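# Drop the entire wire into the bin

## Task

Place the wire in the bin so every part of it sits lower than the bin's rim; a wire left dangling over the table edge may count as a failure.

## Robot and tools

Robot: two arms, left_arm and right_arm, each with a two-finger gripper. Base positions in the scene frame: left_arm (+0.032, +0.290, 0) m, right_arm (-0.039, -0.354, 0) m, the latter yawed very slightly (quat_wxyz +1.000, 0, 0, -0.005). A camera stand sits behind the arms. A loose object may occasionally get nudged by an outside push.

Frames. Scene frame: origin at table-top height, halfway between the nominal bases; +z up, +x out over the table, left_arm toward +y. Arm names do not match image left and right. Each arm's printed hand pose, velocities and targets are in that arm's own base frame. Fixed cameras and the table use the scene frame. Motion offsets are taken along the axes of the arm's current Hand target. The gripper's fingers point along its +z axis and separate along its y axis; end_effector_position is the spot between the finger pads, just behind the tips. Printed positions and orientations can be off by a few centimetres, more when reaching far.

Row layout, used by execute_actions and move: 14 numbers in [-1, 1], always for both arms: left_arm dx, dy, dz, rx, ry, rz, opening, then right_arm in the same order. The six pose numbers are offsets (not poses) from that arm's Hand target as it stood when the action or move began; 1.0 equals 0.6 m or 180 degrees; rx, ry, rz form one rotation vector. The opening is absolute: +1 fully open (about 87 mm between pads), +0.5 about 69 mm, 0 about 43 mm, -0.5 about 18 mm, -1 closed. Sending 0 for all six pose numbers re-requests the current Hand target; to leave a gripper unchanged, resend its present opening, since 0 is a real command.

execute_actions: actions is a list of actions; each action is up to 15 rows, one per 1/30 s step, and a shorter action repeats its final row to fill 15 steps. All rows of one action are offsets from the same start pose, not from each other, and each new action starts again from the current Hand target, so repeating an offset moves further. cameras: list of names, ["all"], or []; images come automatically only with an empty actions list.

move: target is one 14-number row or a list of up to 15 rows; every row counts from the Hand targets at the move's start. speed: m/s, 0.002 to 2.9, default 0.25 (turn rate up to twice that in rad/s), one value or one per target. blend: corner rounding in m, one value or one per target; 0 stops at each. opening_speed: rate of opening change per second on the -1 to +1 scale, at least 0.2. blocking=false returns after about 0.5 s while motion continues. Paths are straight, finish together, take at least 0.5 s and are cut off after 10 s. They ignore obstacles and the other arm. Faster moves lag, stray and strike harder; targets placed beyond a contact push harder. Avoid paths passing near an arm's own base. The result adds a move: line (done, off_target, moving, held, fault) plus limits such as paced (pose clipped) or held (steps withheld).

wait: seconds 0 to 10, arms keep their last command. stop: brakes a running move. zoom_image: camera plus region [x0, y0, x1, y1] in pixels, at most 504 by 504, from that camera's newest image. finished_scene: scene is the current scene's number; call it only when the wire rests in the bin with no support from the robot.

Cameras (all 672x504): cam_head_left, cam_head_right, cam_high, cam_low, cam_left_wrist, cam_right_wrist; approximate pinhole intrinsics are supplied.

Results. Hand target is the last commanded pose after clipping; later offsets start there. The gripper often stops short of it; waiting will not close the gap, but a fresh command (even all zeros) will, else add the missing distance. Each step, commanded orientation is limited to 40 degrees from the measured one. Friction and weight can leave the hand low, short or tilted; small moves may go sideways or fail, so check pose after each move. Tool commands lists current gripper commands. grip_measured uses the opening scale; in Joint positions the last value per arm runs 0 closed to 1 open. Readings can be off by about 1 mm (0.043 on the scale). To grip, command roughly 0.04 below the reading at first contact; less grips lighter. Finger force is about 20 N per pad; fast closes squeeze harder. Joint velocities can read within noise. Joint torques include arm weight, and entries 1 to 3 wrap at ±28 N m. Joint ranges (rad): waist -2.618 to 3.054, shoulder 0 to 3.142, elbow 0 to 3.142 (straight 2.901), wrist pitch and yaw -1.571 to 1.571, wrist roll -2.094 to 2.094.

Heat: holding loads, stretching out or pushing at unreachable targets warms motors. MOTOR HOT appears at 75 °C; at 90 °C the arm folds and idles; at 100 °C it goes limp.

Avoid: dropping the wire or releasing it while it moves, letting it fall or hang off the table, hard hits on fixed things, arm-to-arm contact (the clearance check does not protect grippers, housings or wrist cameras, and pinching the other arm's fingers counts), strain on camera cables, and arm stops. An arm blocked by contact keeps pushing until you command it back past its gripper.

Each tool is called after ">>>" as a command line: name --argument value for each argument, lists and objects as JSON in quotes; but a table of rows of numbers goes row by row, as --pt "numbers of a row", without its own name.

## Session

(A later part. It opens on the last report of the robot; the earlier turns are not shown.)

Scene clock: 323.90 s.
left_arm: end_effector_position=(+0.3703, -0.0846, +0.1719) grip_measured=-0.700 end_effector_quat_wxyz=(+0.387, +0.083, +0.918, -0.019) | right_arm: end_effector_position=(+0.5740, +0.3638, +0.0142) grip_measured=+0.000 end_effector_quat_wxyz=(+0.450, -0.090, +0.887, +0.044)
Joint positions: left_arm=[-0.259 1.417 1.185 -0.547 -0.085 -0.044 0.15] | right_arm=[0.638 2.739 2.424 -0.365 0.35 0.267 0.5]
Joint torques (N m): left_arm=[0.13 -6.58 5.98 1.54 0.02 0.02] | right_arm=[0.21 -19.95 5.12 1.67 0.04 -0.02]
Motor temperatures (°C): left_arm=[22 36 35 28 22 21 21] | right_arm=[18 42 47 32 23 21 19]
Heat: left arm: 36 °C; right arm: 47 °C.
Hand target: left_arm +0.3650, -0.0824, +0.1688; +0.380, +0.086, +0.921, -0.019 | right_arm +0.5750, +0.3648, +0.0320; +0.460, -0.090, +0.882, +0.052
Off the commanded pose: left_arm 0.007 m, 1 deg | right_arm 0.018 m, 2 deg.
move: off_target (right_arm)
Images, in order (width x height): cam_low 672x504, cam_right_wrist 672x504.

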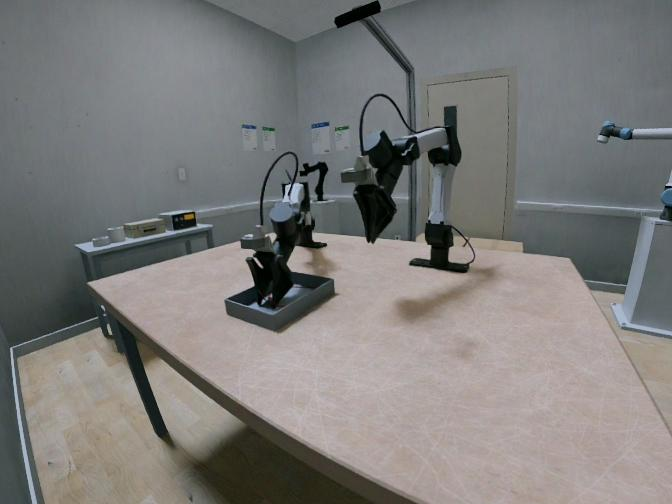

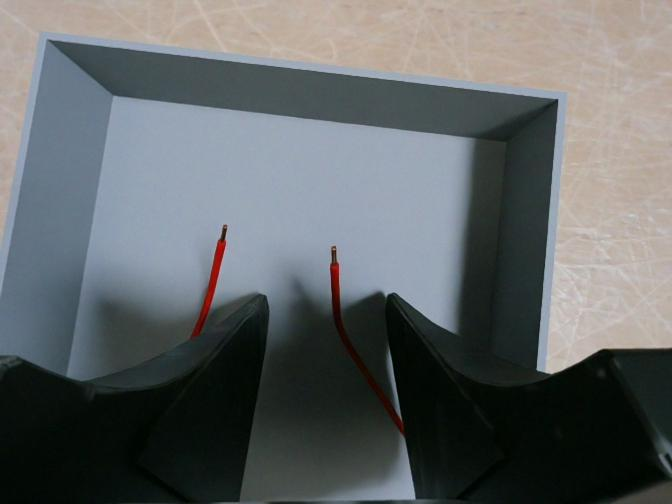

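>>> move --pt "0 0 0 0 0 0 -0.7 -0.03 0 -0.021 0 0 0 0" --pt "0 0 0 0 0 0 -0.7 -0.03 0 -0.021 0 0 0 -1" --speed 0.08 --opening_speed 1 --cameras '["cam_right_wrist","cam_low"]'

>>> zoom_image --camera "cam_low" --region '[210, 255, 350, 335]'

Scene clock: 335.30 s.
left_arm: end_effector_position=(+0.3703, -0.0846, +0.1719) grip_measured=-0.700 end_effector_quat_wxyz=(+0.387, +0.083, +0.918, -0.019) | right_arm: end_effector_position=(+0.5704, +0.3616, +0.0146) grip_measured=-0.968 end_effector_quat_wxyz=(+0.440, -0.094, +0.892, +0.039)
Joint positions: left_arm=[-0.259 1.417 1.185 -0.547 -0.085 -0.044 0.15] | right_arm=[0.638 2.739 2.441 -0.407 0.348 0.267 0.016]
Joint torques (N m): left_arm=[0.28 -6.53 6 1.54 -0.02 -0.02] | right_arm=[0.13 -20.96 9.57 1.32 0.07 -0.03]
Motor temperatures (°C): left_arm=[22 36 35 28 22 21 21] | right_arm=[18 47 45 33 23 21 19]
Heat: left arm: 36 °C; right arm: 47 °C.
Hand target: left_arm +0.3651, -0.0824, +0.1688; +0.380, +0.086, +0.921, -0.019 | right_arm +0.5751, +0.3646, +0.0541; +0.460, -0.090, +0.882, +0.052
Off the commanded pose: left_arm 0.007 m, 1 deg | right_arm 0.040 m, 3 deg.
move: off_target (right_arm); target 2's new opening was sent with right_arm's hand 0.040 m and 3 deg from that target
Images, in order (width x height): cam_low 672x504, cam_right_wrist 672x504.

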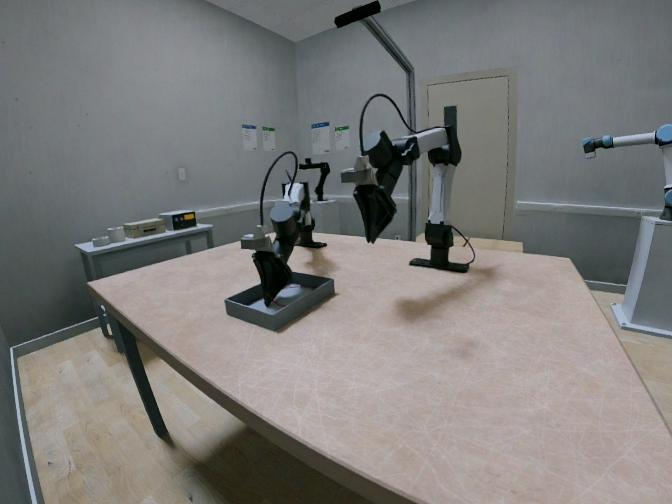

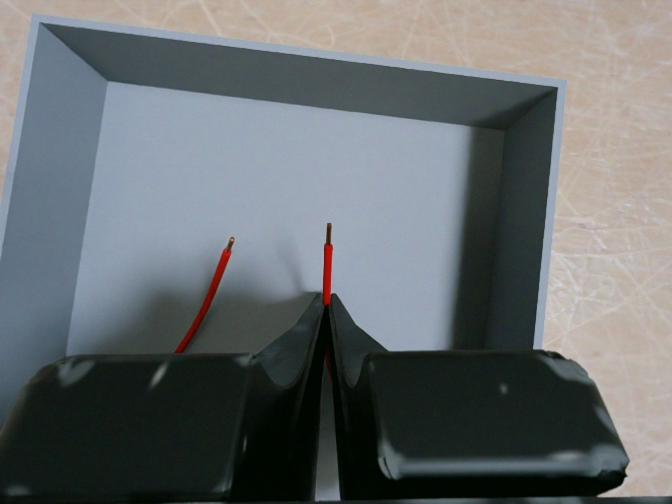

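Scaled by 3.600.

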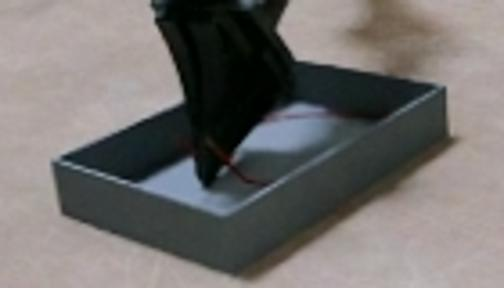

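>>> move --target '[0,0,0,0,0,0,-0.7,-0.013,0,-0.009,0,0,0,-0.6]' --speed 0.1 --cameras '["cam_right_wrist","cam_low"]'

>>> zoom_image --camera "cam_low" --region '[210, 255, 350, 335]'

Scene clock: 357.20 s.
left_arm: end_effector_position=(+0.3703, -0.0846, +0.1719) grip_measured=-0.700 end_effector_quat_wxyz=(+0.387, +0.083, +0.918, -0.019) | right_arm: end_effector_position=(+0.5664, +0.3586, +0.0151) grip_measured=-0.600 end_effector_quat_wxyz=(+0.430, -0.097, +0.897, +0.033)
Joint positions: left_arm=[-0.259 1.417 1.185 -0.547 -0.085 -0.044 0.15] | right_arm=[0.638 2.739 2.46 -0.454 0.348 0.267 0.2]
Joint torques (N m): left_arm=[0.17 -6.57 5.89 1.53 -0.03 -0.01] | right_arm=[0.16 -21.55 10.22 1.45 0.07 -0.02]
Motor temperatures (°C): left_arm=[22 36 35 28 22 21 21] | right_arm=[18 56 46 33 23 21 20]
Heat: left arm: 36 °C; right arm: 56 °C.
Hand target: left_arm +0.3651, -0.0824, +0.1688; +0.380, +0.086, +0.921, -0.019 | right_arm +0.5751, +0.3645, +0.0636; +0.460, -0.090, +0.882, +0.052
Off the commanded pose: left_arm 0.006 m, 1 deg | right_arm 0.050 m, 5 deg.
move: off_target (right_arm)
Images, in order (width x height): cam_low 672x504, cam_right_wrist 672x504.

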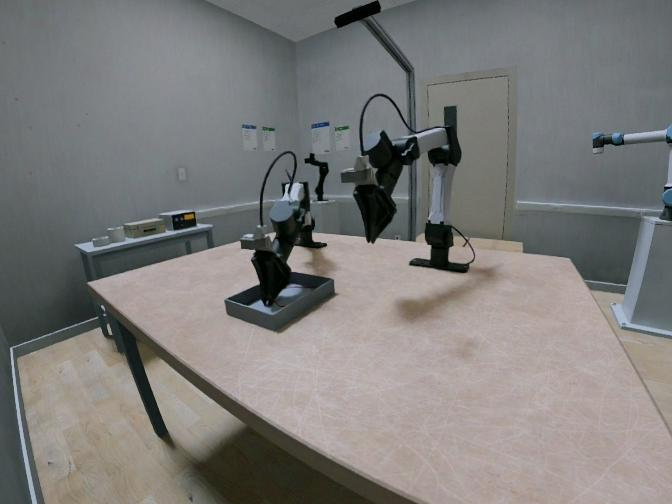

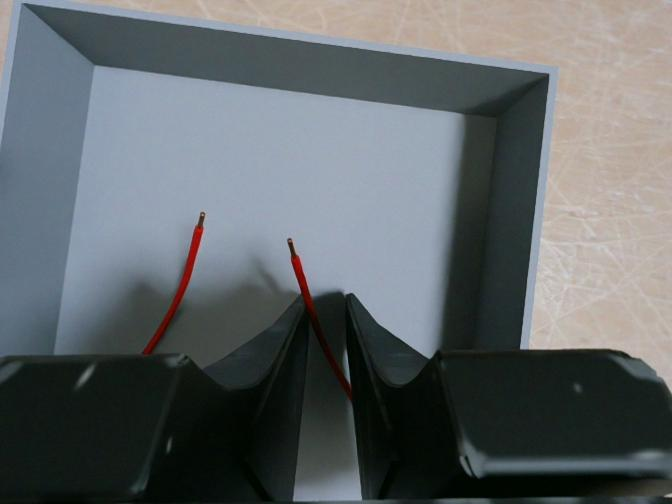

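Scaled by 3.600.

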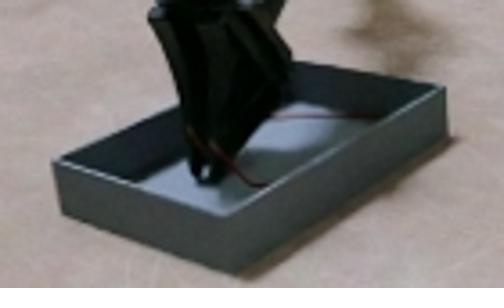

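>>> move --target '[0,0,0,0,0,0,-0.7,0.024,-0.017,-0.2267,0,0,0,-0.6]' --speed 0.15 --cameras '["cam_right_wrist","cam_low","cam_high"]'

>>> zoom_image --camera "cam_low" --region '[210, 255, 350, 335]'

Scene clock: 364.73 s.
left_arm: end_effector_position=(+0.3703, -0.0846, +0.1719) grip_measured=-0.700 end_effector_quat_wxyz=(+0.387, +0.083, +0.918, -0.019) | right_arm: end_effector_position=(+0.4584, +0.3260, +0.1021) grip_measured=-0.600 end_effector_quat_wxyz=(+0.434, -0.104, +0.894, +0.035)
Joint positions: left_arm=[-0.259 1.417 1.185 -0.547 -0.085 -0.044 0.15] | right_arm=[0.72 2.132 1.719 -0.328 0.402 0.309 0.2]
Joint torques (N m): left_arm=[0.24 -6.49 5.97 1.52 -0.02 0.02] | right_arm=[0.72 -17.39 5.89 1.81 0.22 0.14]
Motor temperatures (°C): left_arm=[22 36 35 28 22 21 21] | right_arm=[18 59 45 33 23 21 19]
Heat: left arm: 36 °C; right arm: 59 °C.
Hand target: left_arm +0.3651, -0.0824, +0.1688; +0.380, +0.086, +0.921, -0.019 | right_arm +0.4600, +0.3292, +0.1294; +0.460, -0.090, +0.882, +0.052
Off the commanded pose: left_arm 0.006 m, 1 deg | right_arm 0.027 m, 4 deg.
move: off_target (right_arm)
Images, in order (width x height): cam_high 672x504, cam_low 672x504, cam_right_wrist 672x504.

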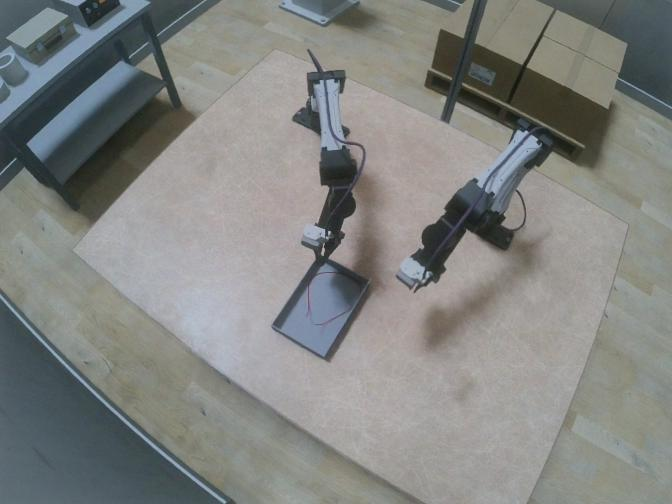

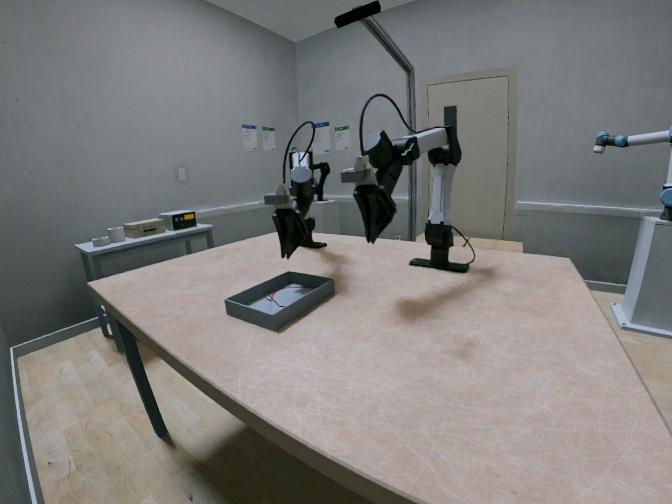

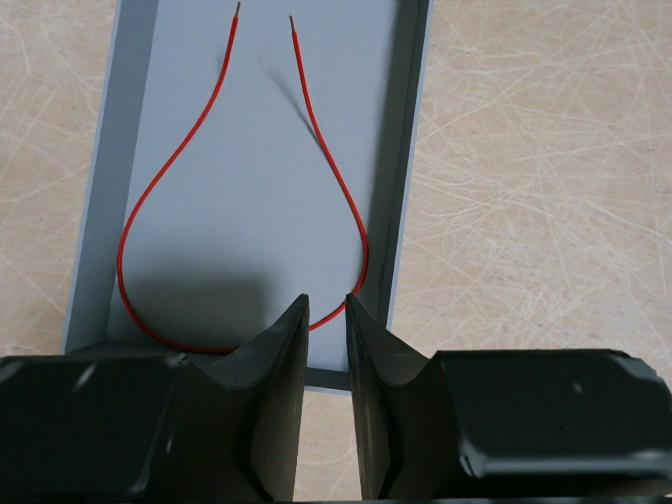

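Scaled by 3.600.

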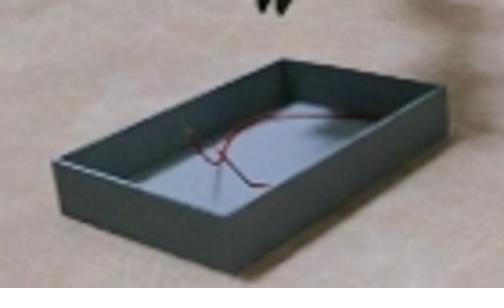

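>>> move --pt "0 0 0 0 0 0 -0.5 0.138 -0.3645 -0.2848 0 0 0 -0.6" --pt "-0.109 -0.3027 0.1997 0 0 0 -0.5 0.138 -0.3645 -0.2848 0 0 0 -0.6" --speed 0.25 --blend '[0.08,0]' --cameras '["cam_left_wrist"]'

Scene clock: 382.20 s.
left_arm: end_effector_position=(+0.4599, -0.2827, +0.1228) grip_measured=-0.500 end_effector_quat_wxyz=(+0.379, +0.091, +0.921, -0.023) | right_arm: end_effector_position=(+0.3233, +0.0778, +0.1573) grip_measured=-0.600 end_effector_quat_wxyz=(+0.459, -0.087, +0.883, +0.052)
Joint positions: left_arm=[-0.633 2.106 1.834 -0.578 -0.327 -0.312 0.25] | right_arm=[0.248 1.1 0.804 -0.315 0.031 0.036 0.2]
Joint torques (N m): left_arm=[-0.23 -10.5 8.7 1.41 -0.32 -0.14] | right_arm=[-0.27 -4.51 5.97 1.72 -0.09 -0.07]
Motor temperatures (°C): left_arm=[22 36 36 28 22 21 21] | right_arm=[18 60 43 33 23 21 19]
Heat: left arm: 36 °C; right arm: 60 °C.
Hand target: left_arm +0.4625, -0.2828, +0.1242; +0.380, +0.086, +0.921, -0.019 | right_arm +0.3217, +0.0763, +0.1570; +0.460, -0.090, +0.882, +0.052
Off the commanded pose: left_arm 0.003 m, 1 deg | right_arm 0.002 m, 0 deg.
move: done; blend cut to 0 m at target 1
Images, in order (width x height): cam_left_wrist 672x504.

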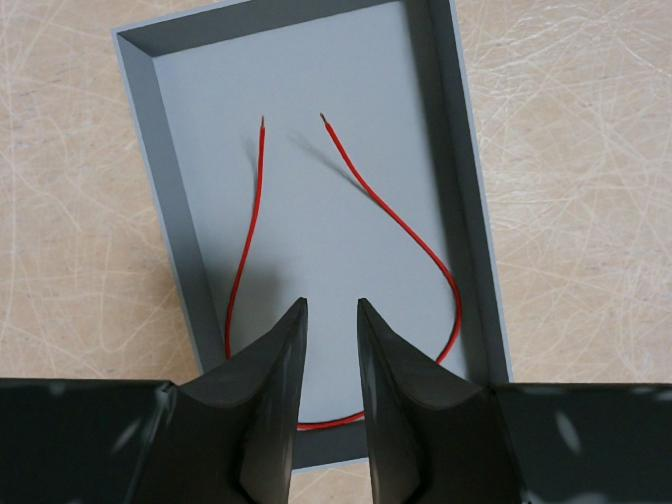

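>>> move --pt "-0.0367 0.0012 0.128 -0.0392 0 -0.0394 -0.5 0 0 0 0 0 0 -0.6" --pt "0.0222 0.0012 0.1872 -0.0392 0 -0.0394 -0.5 0 0 0 0 0 0 -0.6" --speed 0.12 --blend '[0.005,0]' --cameras '["cam_left_wrist","cam_low"]'

>>> zoom_image --camera "cam_low" --region '[210, 255, 350, 335]'

Scene clock: 401.00 s.
left_arm: end_effector_position=(+0.5279, -0.2961, +0.0404) grip_measured=-0.500 end_effector_quat_wxyz=(+0.381, +0.013, +0.925, +0.009) | right_arm: end_effector_position=(+0.3233, +0.0778, +0.1573) grip_measured=-0.600 end_effector_quat_wxyz=(+0.459, -0.087, +0.883, +0.052)
Joint positions: left_arm=[-0.603 2.484 2.151 -0.557 -0.417 -0.424 0.25] | right_arm=[0.248 1.1 0.804 -0.315 0.031 0.036 0.2]
Joint torques (N m): left_arm=[0.64 -13.24 6.28 1.61 -0.36 -0.17] | right_arm=[-0.29 -4.46 5.94 1.72 -0.08 -0.07]
Motor temperatures (°C): left_arm=[22 38 37 27 22 21 21] | right_arm=[18 48 41 34 23 21 19]
Heat: left arm: 38 °C; right arm: 48 °C.
Hand target: left_arm +0.5316, -0.2914, +0.0351; +0.382, +0.005, +0.924, +0.014 | right_arm +0.3217, +0.0763, +0.1570; +0.460, -0.090, +0.882, +0.052
Off the commanded pose: left_arm 0.008 m, 1 deg | right_arm 0.002 m, 0 deg.
move: done
Images, in order (width x height): cam_low 672x504, cam_left_wrist 672x504.

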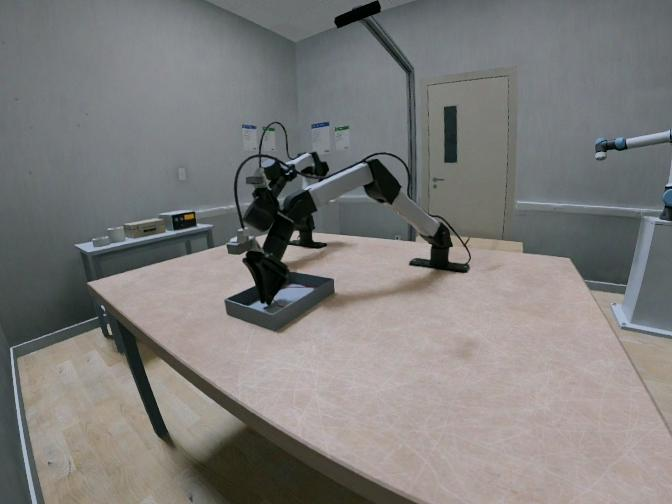

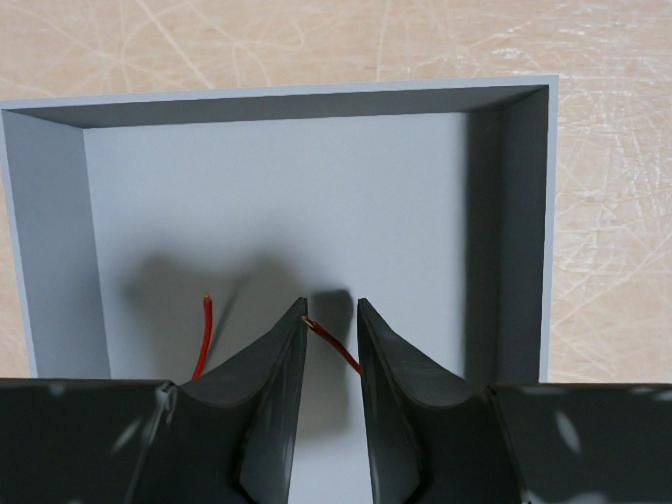

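Scaled by 3.600.

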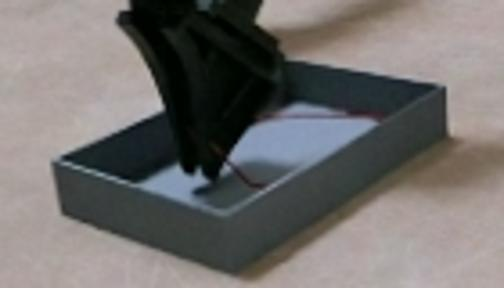

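>>> move --pt "0.0283 0 -0.0188 0 0 0 -0.5 0 0 0 0 0 0 -0.6" --pt "0.0283 0 -0.0188 0 0 0 -1 0 0 0 0 0 0 -0.6" --speed 0.1 --opening_speed 1 --cameras '["cam_left_wrist","cam_low"]'

>>> zoom_image --camera "cam_low" --region '[210, 255, 350, 335]'

Scene clock: 409.77 s.
left_arm: end_effector_position=(+0.5194, -0.2927, +0.0313) grip_measured=-0.975 end_effector_quat_wxyz=(+0.390, +0.003, +0.921, +0.009) | right_arm: end_effector_position=(+0.3233, +0.0778, +0.1573) grip_measured=-0.600 end_effector_quat_wxyz=(+0.459, -0.087, +0.883, +0.052)
Joint positions: left_arm=[-0.611 2.432 2.011 -0.456 -0.438 -0.445 0.013] | right_arm=[0.248 1.1 0.804 -0.315 0.031 0.036 0.2]
Joint torques (N m): left_arm=[-0.9 -15.23 5.01 1.31 -0.27 -0.12] | right_arm=[-0.28 -4.51 5.9 1.72 -0.08 -0.07]
Heat: left arm: 40 °C; right arm: 45 °C.
Hand target: left_arm +0.5115, -0.2914, +0.0310; +0.382, +0.005, +0.924, +0.014 | right_arm +0.3217, +0.0763, +0.1570; +0.460, -0.090, +0.882, +0.052
Off the commanded pose: left_arm 0.008 m, 1 deg | right_arm 0.002 m, 0 deg.
move: done
Images, in order (width x height): cam_low 672x504, cam_left_wrist 672x504.

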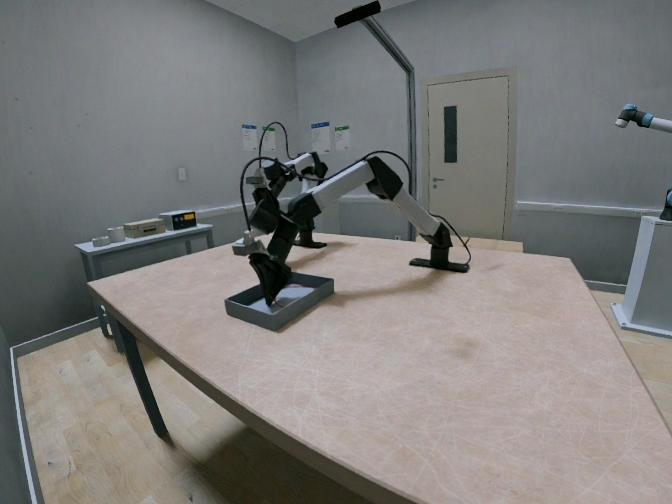

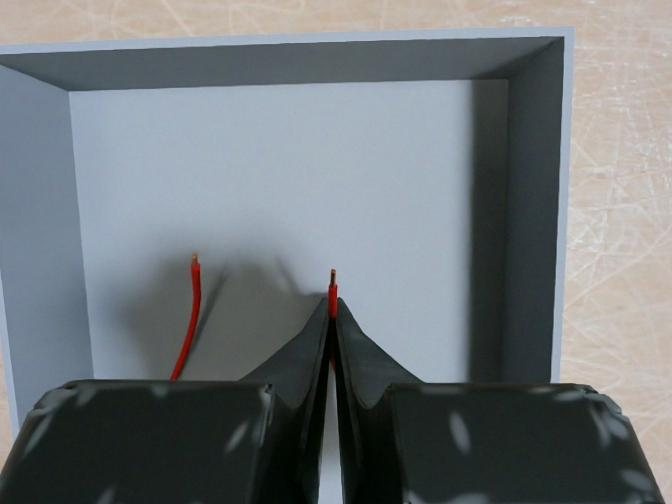

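Scaled by 3.600.

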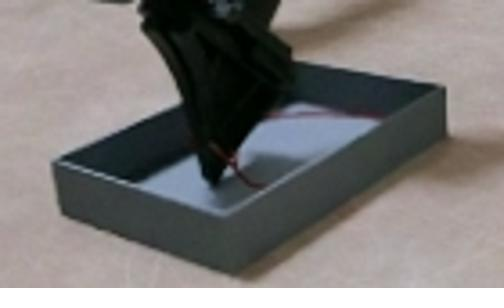

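>>> move --pt "0 0 0 0 0 0 -0.65 0 0 0 0 0 0 -0.6" --pt "-0.0188 0 -0.0188 0 0 0 -0.65 0 0 0 0 0 0 -0.6" --pt "-0.0188 0 -0.0188 0 0 0 -1 0 0 0 0 0 0 -0.6" --speed 0.1 --opening_speed 1 --cameras '["cam_left_wrist","cam_low"]'

>>> zoom_image --camera "cam_low" --region '[210, 255, 350, 335]'

Scene clock: 422.47 s.
left_arm: end_effector_position=(+0.5148, -0.2889, +0.0310) grip_measured=-0.980 end_effector_quat_wxyz=(+0.380, +0.005, +0.925, +0.018) | right_arm: end_effector_position=(+0.3233, +0.0778, +0.1573) grip_measured=-0.600 end_effector_quat_wxyz=(+0.459, -0.087, +0.883, +0.052)
Joint positions: left_arm=[-0.611 2.429 2.019 -0.494 -0.441 -0.445 0.01] | right_arm=[0.248 1.1 0.804 -0.315 0.031 0.036 0.2]
Joint torques (N m): left_arm=[-0.94 -15.92 7.87 1.12 -0.28 -0.14] | right_arm=[-0.29 -4.51 5.97 1.71 -0.08 -0.07]
Motor temperatures (°C): left_arm=[22 45 37 27 22 21 21] | right_arm=[18 41 40 35 23 21 19]
Heat: left arm: 45 °C; right arm: 41 °C.
Hand target: left_arm +0.5116, -0.2919, +0.0469; +0.382, +0.005, +0.924, +0.014 | right_arm +0.3217, +0.0763, +0.1570; +0.460, -0.090, +0.882, +0.052
Off the commanded pose: left_arm 0.017 m, 1 deg | right_arm 0.002 m, 0 deg.
move: off_target (left_arm); target 3's new opening was sent with left_arm's hand 0.016 m and 0 deg from that target
Images, in order (width x height): cam_low 672x504, cam_left_wrist 672x504.

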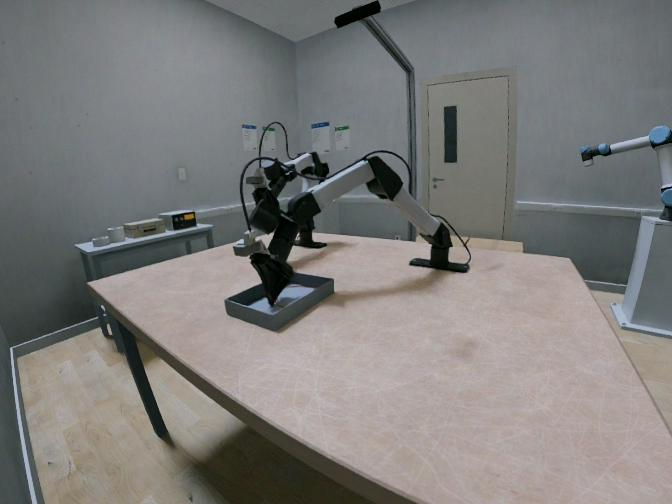

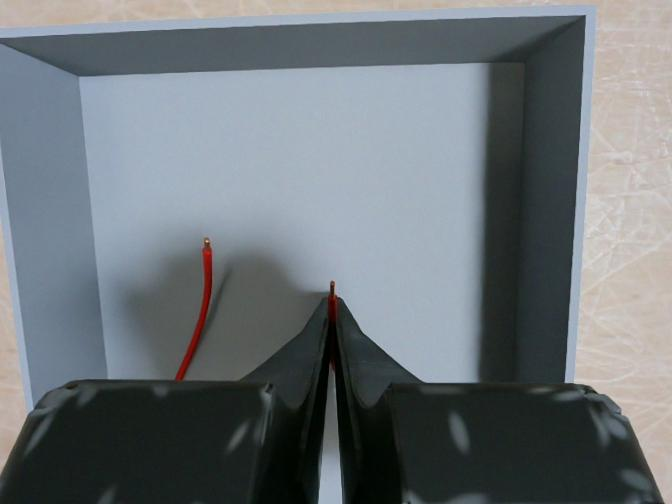

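Scaled by 3.600.

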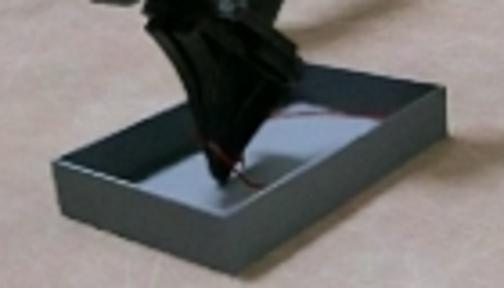

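>>> move --pt "0.0424 0 0.0425 0 0.067 0 -1 0 0 0 0 0 0 -0.6" --speed 0.08 --cameras '["cam_left_wrist","cam_low"]'

>>> zoom_image --camera "cam_low" --region '[210, 255, 350, 335]'

Scene clock: 433.93 s.
left_arm: end_effector_position=(+0.5171, -0.2988, +0.0298) grip_measured=-0.980 end_effector_quat_wxyz=(+0.310, +0.005, +0.951, +0.003) | right_arm: end_effector_position=(+0.3233, +0.0778, +0.1573) grip_measured=-0.600 end_effector_quat_wxyz=(+0.459, -0.087, +0.883, +0.052)
Joint positions: left_arm=[-0.59 2.615 2.426 -0.839 -0.336 -0.485 0.01] | right_arm=[0.248 1.1 0.804 -0.315 0.031 0.036 0.2]
Joint torques (N m): left_arm=[0.73 -11.64 7.42 0.93 -0.11 -0.15] | right_arm=[-0.31 -4.48 5.96 1.72 -0.09 -0.08]
Heat: left arm: 45 °C; right arm: 39 °C.
Hand target: left_arm +0.5117, -0.2907, +0.0110; +0.283, +0.004, +0.959, +0.014 | right_arm +0.3217, +0.0763, +0.1570; +0.460, -0.090, +0.882, +0.052
Off the commanded pose: left_arm 0.021 m, 4 deg | right_arm 0.002 m, 0 deg.
move: off_target (left_arm)
Images, in order (width x height): cam_low 672x504, cam_left_wrist 672x504.

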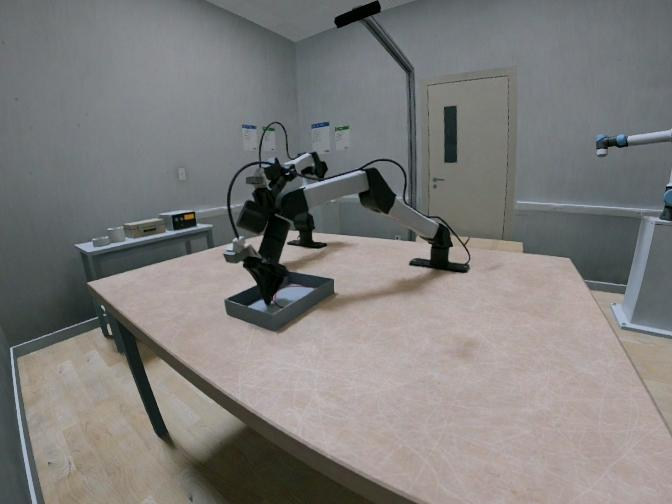

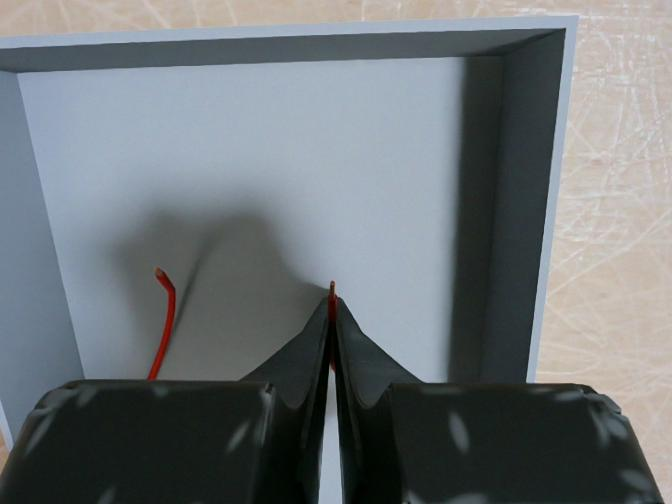

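Scaled by 3.600.

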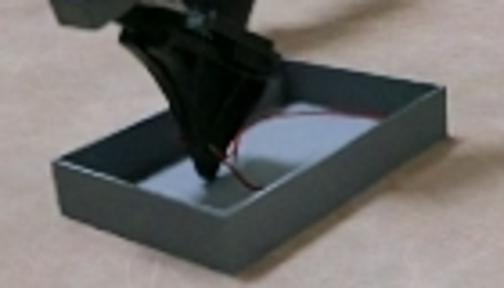

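>>> move --pt "0.012 0 0.02 0 0 0 -1 0 0 0 0 0 0 -0.6" --speed 0.08 --cameras '["cam_left_wrist","cam_low"]'

>>> zoom_image --camera "cam_low" --region '[210, 255, 350, 335]'

Scene clock: 437.87 s.
left_arm: end_effector_position=(+0.5171, -0.2988, +0.0277) grip_measured=-0.980 end_effector_quat_wxyz=(+0.310, +0.005, +0.951, +0.003) | right_arm: end_effector_position=(+0.3233, +0.0778, +0.1573) grip_measured=-0.600 end_effector_quat_wxyz=(+0.459, -0.087, +0.883, +0.052)
Joint positions: left_arm=[-0.59 2.615 2.418 -0.831 -0.336 -0.486 0.01] | right_arm=[0.248 1.1 0.804 -0.315 0.031 0.036 0.2]
Joint torques (N m): left_arm=[0.83 -11.38 3.79 1.37 -0.11 -0.15] | right_arm=[-0.32 -4.45 5.94 1.72 -0.08 -0.07]
Heat: left arm: 45 °C; right arm: 39 °C.
Hand target: left_arm +0.5121, -0.2903, -0.0030; +0.283, +0.004, +0.959, +0.014 | right_arm +0.3217, +0.0763, +0.1570; +0.460, -0.090, +0.882, +0.052
Off the commanded pose: left_arm 0.032 m, 3 deg | right_arm 0.002 m, 0 deg.
move: off_target (left_arm)
Images, in order (width x height): cam_low 672x504, cam_left_wrist 672x504.

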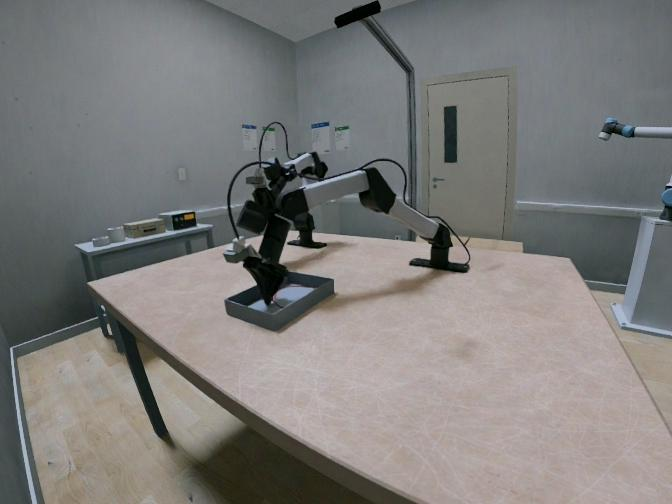

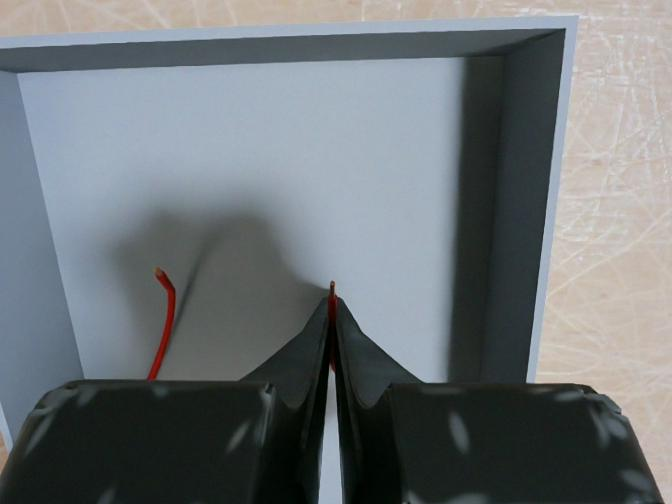

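Scaled by 3.600.

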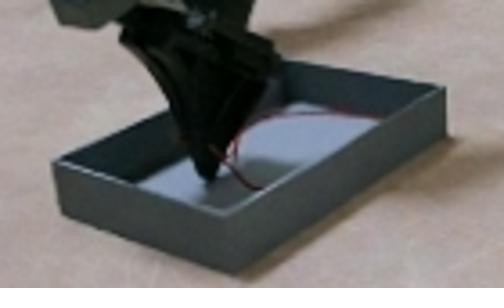

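>>> move --pt "0 0 0 0 0 0 -0.75 0 0 0 0 0 0 -0.6" --pt "-0.02 0 -0.22 0 0 0 -0.75 0 0 0 0 0 0 -0.6" --speed 0.1 --opening_speed 1 --cameras '["cam_left_wrist","cam_low"]'

>>> zoom_image --camera "cam_low" --region '[210, 255, 350, 335]'

Scene clock: 462.10 s.
left_arm: end_effector_position=(+0.4508, -0.2914, +0.0939) grip_measured=-0.750 end_effector_quat_wxyz=(+0.268, +0.008, +0.963, +0.022) | right_arm: end_effector_position=(+0.3233, +0.0778, +0.1573) grip_measured=-0.600 end_effector_quat_wxyz=(+0.459, -0.087, +0.883, +0.052)
Joint positions: left_arm=[-0.647 2.415 2.35 -1.08 -0.349 -0.554 0.125] | right_arm=[0.248 1.1 0.804 -0.315 0.031 0.036 0.2]
Joint torques (N m): left_arm=[-0.92 -15.83 7.95 0.97 -0.35 -0.18] | right_arm=[-0.29 -4.52 5.97 1.71 -0.08 -0.07]
Motor temperatures (°C): left_arm=[22 44 35 27 22 21 22] | right_arm=[18 36 39 35 23 21 19]
Heat: left arm: 44 °C; right arm: 39 °C.
Hand target: left_arm +0.4505, -0.2938, +0.1143; +0.283, +0.004, +0.959, +0.014 | right_arm +0.3217, +0.0763, +0.1570; +0.460, -0.090, +0.882, +0.052
Off the commanded pose: left_arm 0.021 m, 2 deg | right_arm 0.002 m, 0 deg.
move: off_target (left_arm)
Images, in order (width x height): cam_low 672x504, cam_left_wrist 672x504.

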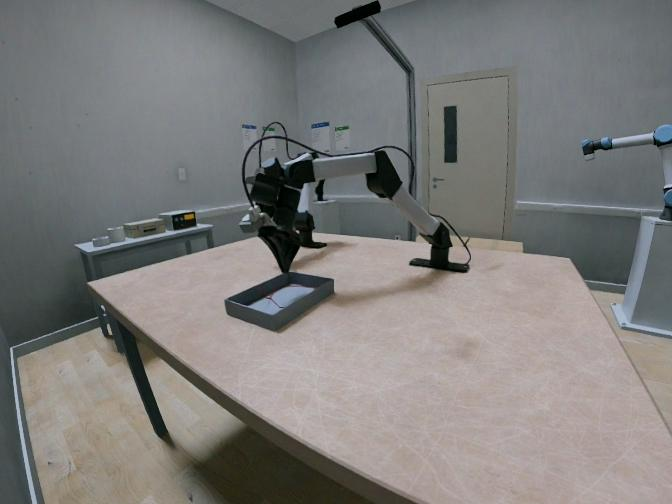

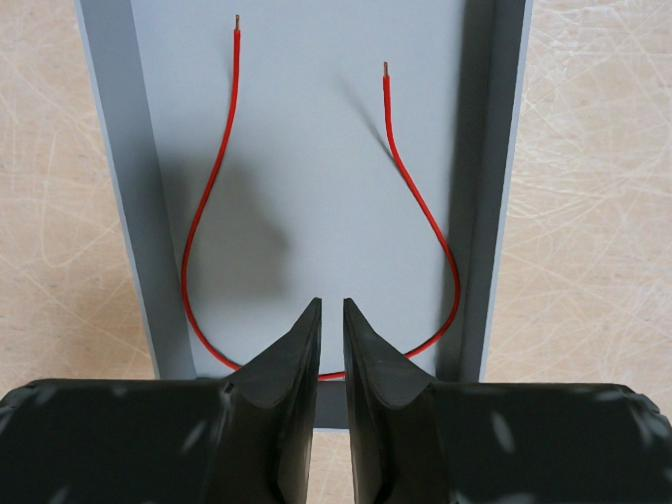

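Scaled by 3.600.

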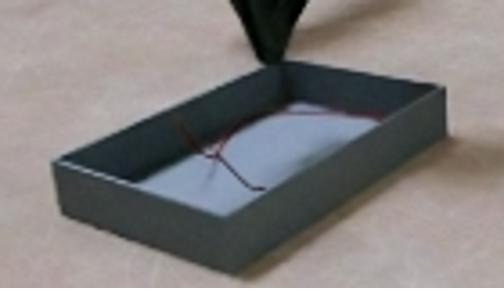

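>>> move --pt "-0.0615 -0.035 0.1073 0 0 0 -1 0 0 0 0 0 0 -0.6" --pt "0.0063 -0.035 0.2123 0 0 0 -1 0 0 0 0 0 0 -0.6" --speed 0.1 --cameras '["cam_left_wrist","cam_low"]'

>>> zoom_image --camera "cam_low" --region '[210, 255, 350, 335]'

Scene clock: 502.03 s.
left_arm: end_effector_position=(+0.5177, -0.3177, +0.0291) grip_measured=-1.000 end_effector_quat_wxyz=(+0.304, +0.006, +0.953, +0.003) | right_arm: end_effector_position=(+0.3233, +0.0778, +0.1573) grip_measured=-0.600 end_effector_quat_wxyz=(+0.458, -0.087, +0.883, +0.051)
Joint positions: left_arm=[-0.616 2.805 2.803 -1.045 -0.342 -0.51 0] | right_arm=[0.248 1.1 0.804 -0.316 0.031 0.036 0.2]
Joint torques (N m): left_arm=[0.55 -11.07 6.56 1.22 -0.16 -0.13] | right_arm=[-0.31 -4.49 5.96 1.72 -0.07 -0.07]
Motor temperatures (°C): left_arm=[22 56 37 26 22 21 21] | right_arm=[18 34 38 35 23 21 19]
Heat: left arm: 56 °C; right arm: 38 °C.
Hand target: left_arm +0.5164, -0.3116, +0.0046; +0.283, +0.004, +0.959, +0.014 | right_arm +0.3216, +0.0763, +0.1570; +0.460, -0.090, +0.882, +0.052
Off the commanded pose: left_arm 0.025 m, 3 deg | right_arm 0.002 m, 0 deg.
elbow stopped short (left arm): the move would have taken joint 3 (elbow) straighter than the controller allows.
move: off_target (left_arm)
Images, in order (width x height): cam_low 672x504, cam_left_wrist 672x504.

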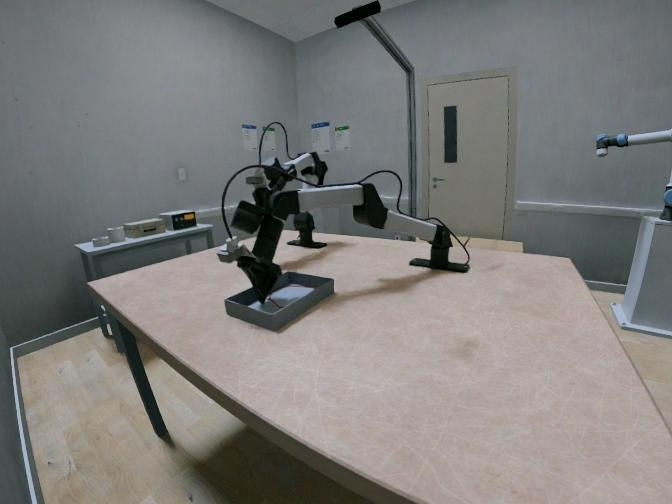

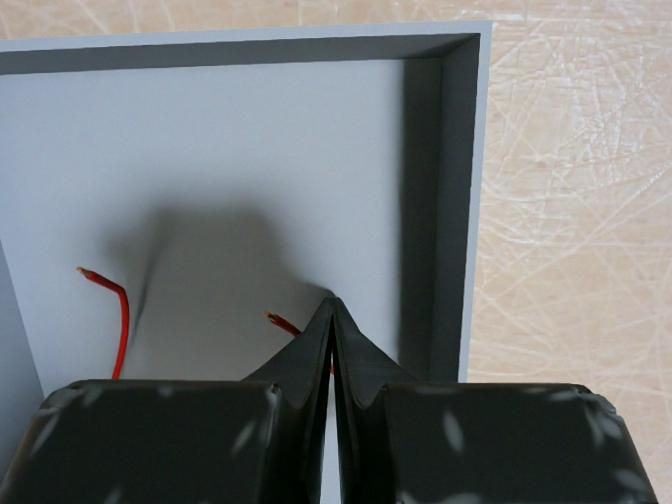

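Scaled by 3.600.

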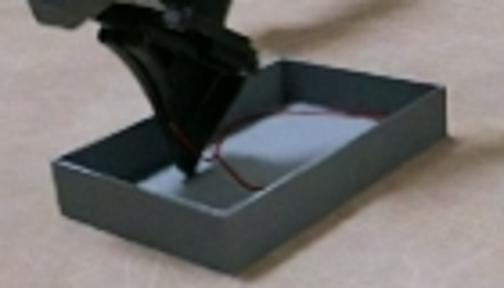

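>>> move --pt "-0.04 0 -0.16 0 0 0 -0.9 0 0 0 0 0 0 -0.4" --pt "0.069 0.37 -0.372 0 -0.067 0 -0.9 0 0 0 0 0 0 -0.4" --pt "0.069 0.37 -0.372 0 -0.067 0 -0.9 -0.138 0.3645 0.2848 0 0 0 -0.4" --speed '[0.12,0.3,0.3]' --blend '[0.02,0.08,0]' --cameras '["cam_right_wrist","cam_low"]'

>>> zoom_image --camera "cam_low" --region '[210, 255, 350, 335]'

Scene clock: 543.00 s.
left_arm: end_effector_position=(+0.3602, -0.0971, +0.1731) grip_measured=-0.900 end_effector_quat_wxyz=(+0.376, +0.006, +0.927, +0.017) | right_arm: end_effector_position=(+0.4524, +0.3242, +0.1187) grip_measured=-0.400 end_effector_quat_wxyz=(+0.448, -0.101, +0.887, +0.046)
Joint positions: left_arm=[-0.366 1.44 1.231 -0.633 -0.278 -0.246 0.05] | right_arm=[0.725 2.071 1.668 -0.299 0.403 0.309 0.3]
Joint torques (N m): left_arm=[0.59 -7.2 6.01 1.73 -0.12 -0.01] | right_arm=[0.27 -11.06 10.36 1.58 0.19 0.14]
Motor temperatures (°C): left_arm=[22 48 37 26 22 21 21] | right_arm=[18 33 38 36 23 21 19]
Heat: left arm: 48 °C; right arm: 38 °C.
Hand target: left_arm +0.3603, -0.0947, +0.1762; +0.382, +0.005, +0.924, +0.014 | right_arm +0.4601, +0.3292, +0.1294; +0.460, -0.090, +0.882, +0.052
Off the commanded pose: left_arm 0.004 m, 1 deg | right_arm 0.014 m, 2 deg.
elbow stopped short (left arm): the move would have taken joint 3 (elbow) straighter than the controller allows.
move: off_target (right_arm); blend cut to 0 m at target 1
Images, in order (width x height): cam_low 672x504, cam_right_wrist 672x504.

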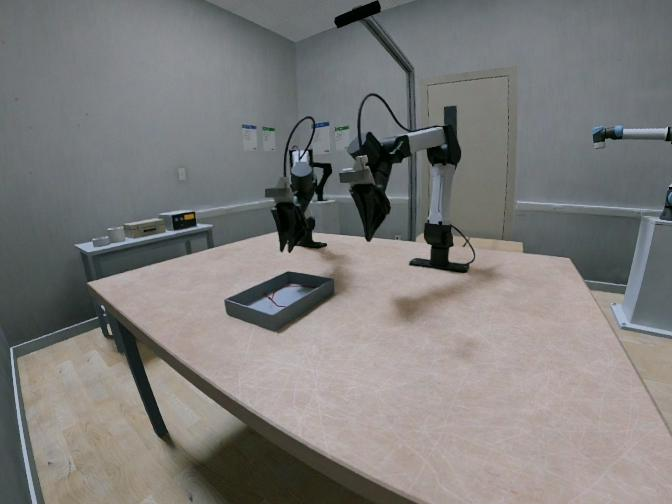

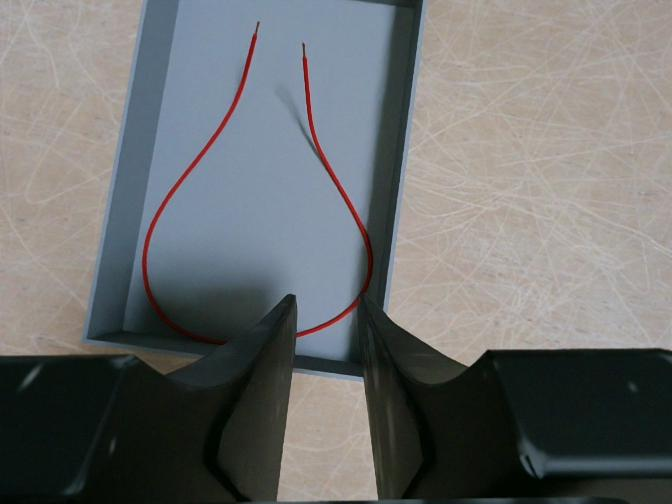

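Scaled by 3.600.

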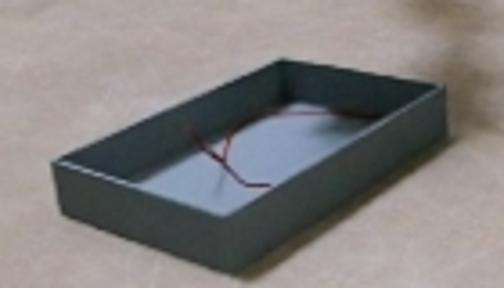

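>>> move --pt "0 0 0 0 0 0 -0.9 -0.0648 0.0222 0.189 0 0 0 -0.4" --pt "0 0 0 0 0 0 -0.9 0.0035 0.0222 0.2367 0 0 0 -0.4" --pt "0 0 0 0 0 0 -0.9 0.0035 0.0222 0.2367 0 0 0 -1" --speed '[0.2,0.1,0.1]' --blend '[0.01,0,0]' --opening_speed 1 --cameras '["cam_right_wrist","cam_low"]'

>>> zoom_image --camera "cam_low" --region '[210, 255, 350, 335]'

Scene clock: 556.83 s.
left_arm: end_effector_position=(+0.3602, -0.0971, +0.1731) grip_measured=-0.900 end_effector_quat_wxyz=(+0.376, +0.006, +0.927, +0.017) | right_arm: end_effector_position=(+0.5677, +0.3642, +0.0518) grip_measured=-1.000 end_effector_quat_wxyz=(+0.457, -0.088, +0.884, +0.048)
Joint positions: left_arm=[-0.366 1.44 1.231 -0.633 -0.278 -0.246 0.05] | right_arm=[0.646 2.663 2.413 -0.415 0.357 0.273 0]
Joint torques (N m): left_arm=[0.65 -7.06 5.9 1.71 -0.11 0] | right_arm=[0.27 -14.98 6.16 1.91 0.04 -0.02]
Heat: left arm: 46 °C; right arm: 40 °C.
Hand target: left_arm +0.3603, -0.0947, +0.1762; +0.382, +0.005, +0.924, +0.014 | right_arm +0.5700, +0.3667, +0.0465; +0.460, -0.090, +0.882, +0.052
Off the commanded pose: left_arm 0.004 m, 1 deg | right_arm 0.006 m, 1 deg.
move: done
Images, in order (width x height): cam_low 672x504, cam_right_wrist 672x504.

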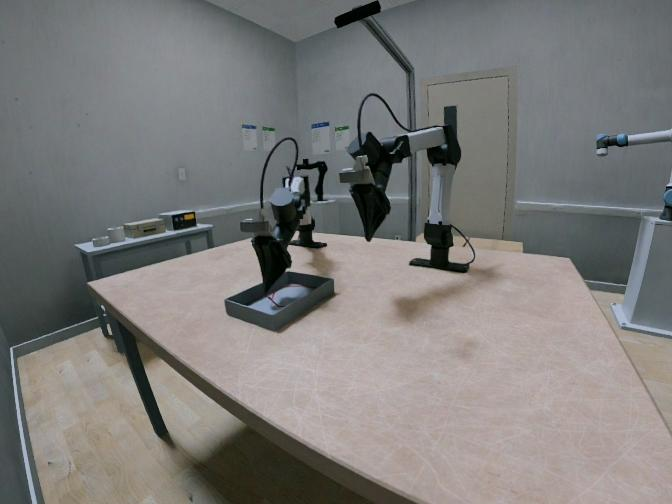

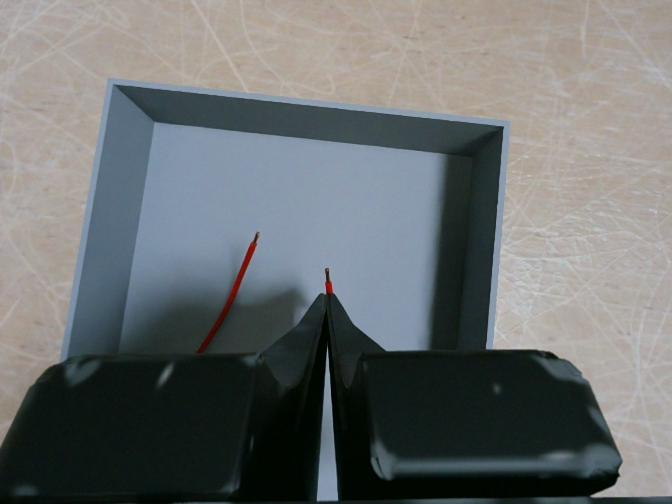

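Scaled by 3.600.

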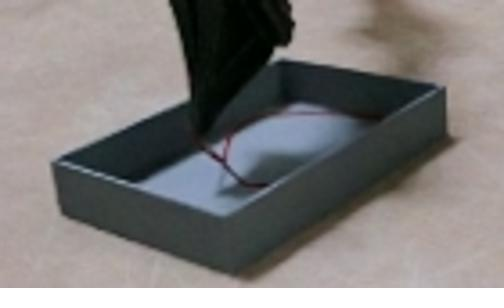

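>>> move --pt "0 0 0 0 0 0 -0.9 0 0 0 0 0 0 -0.5" --pt "0 0 0 0 0 0 -0.9 0.0246 0 0.0172 0 0 0 -0.5" --pt "0 0 0 0 0 0 -0.9 0.0246 0 0.0172 0 0 0 -1" --speed 0.1 --opening_speed 1 --cameras '["cam_right_wrist","cam_low"]'

>>> zoom_image --camera "cam_low" --region '[210, 255, 350, 335]'

Scene clock: 565.37 s.
left_arm: end_effector_position=(+0.3602, -0.0971, +0.1731) grip_measured=-0.900 end_effector_quat_wxyz=(+0.376, +0.006, +0.927, +0.017) | right_arm: end_effector_position=(+0.5684, +0.3647, +0.0371) grip_measured=-0.971 end_effector_quat_wxyz=(+0.459, -0.087, +0.883, +0.049)
Joint positions: left_arm=[-0.366 1.44 1.231 -0.633 -0.278 -0.246 0.05] | right_arm=[0.646 2.666 2.359 -0.352 0.357 0.273 0.014]
Joint torques (N m): left_arm=[0.66 -7.2 6.04 1.7 -0.09 -0.01] | right_arm=[0.25 -14.61 6.04 1.93 0.04 -0.03]
Motor temperatures (°C): left_arm=[22 45 38 28 22 21 21] | right_arm=[18 39 40 35 23 21 19]
Heat: left arm: 45 °C; right arm: 40 °C.
Hand target: left_arm +0.3603, -0.0947, +0.1762; +0.382, +0.005, +0.924, +0.014 | right_arm +0.5701, +0.3669, +0.0287; +0.460, -0.090, +0.882, +0.052
Off the commanded pose: left_arm 0.004 m, 1 deg | right_arm 0.009 m, 0 deg.
move: done
Images, in order (width x height): cam_low 672x504, cam_right_wrist 672x504.

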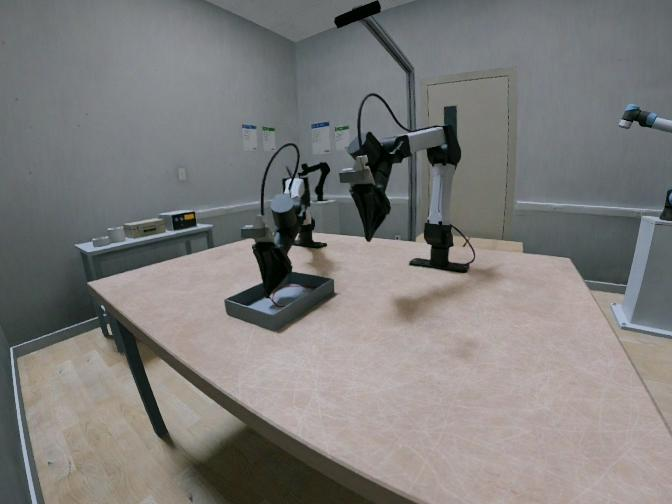

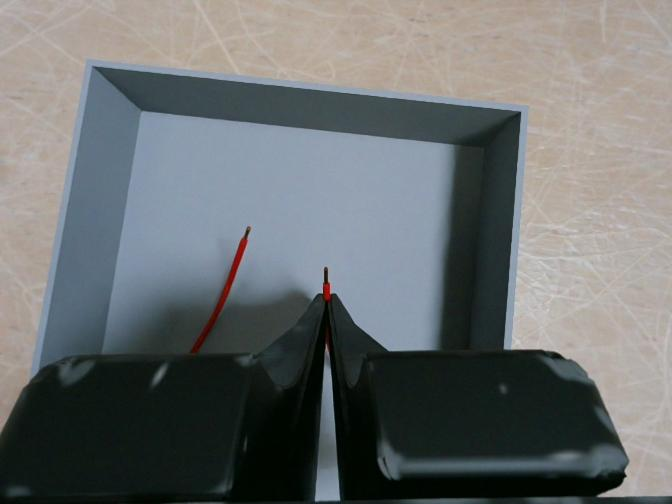

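Scaled by 3.600.

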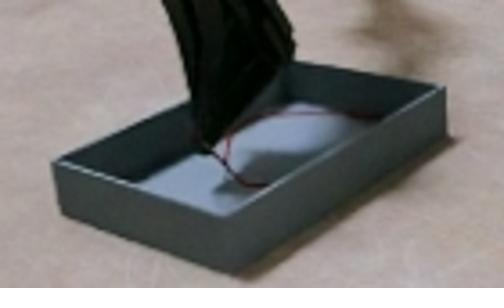

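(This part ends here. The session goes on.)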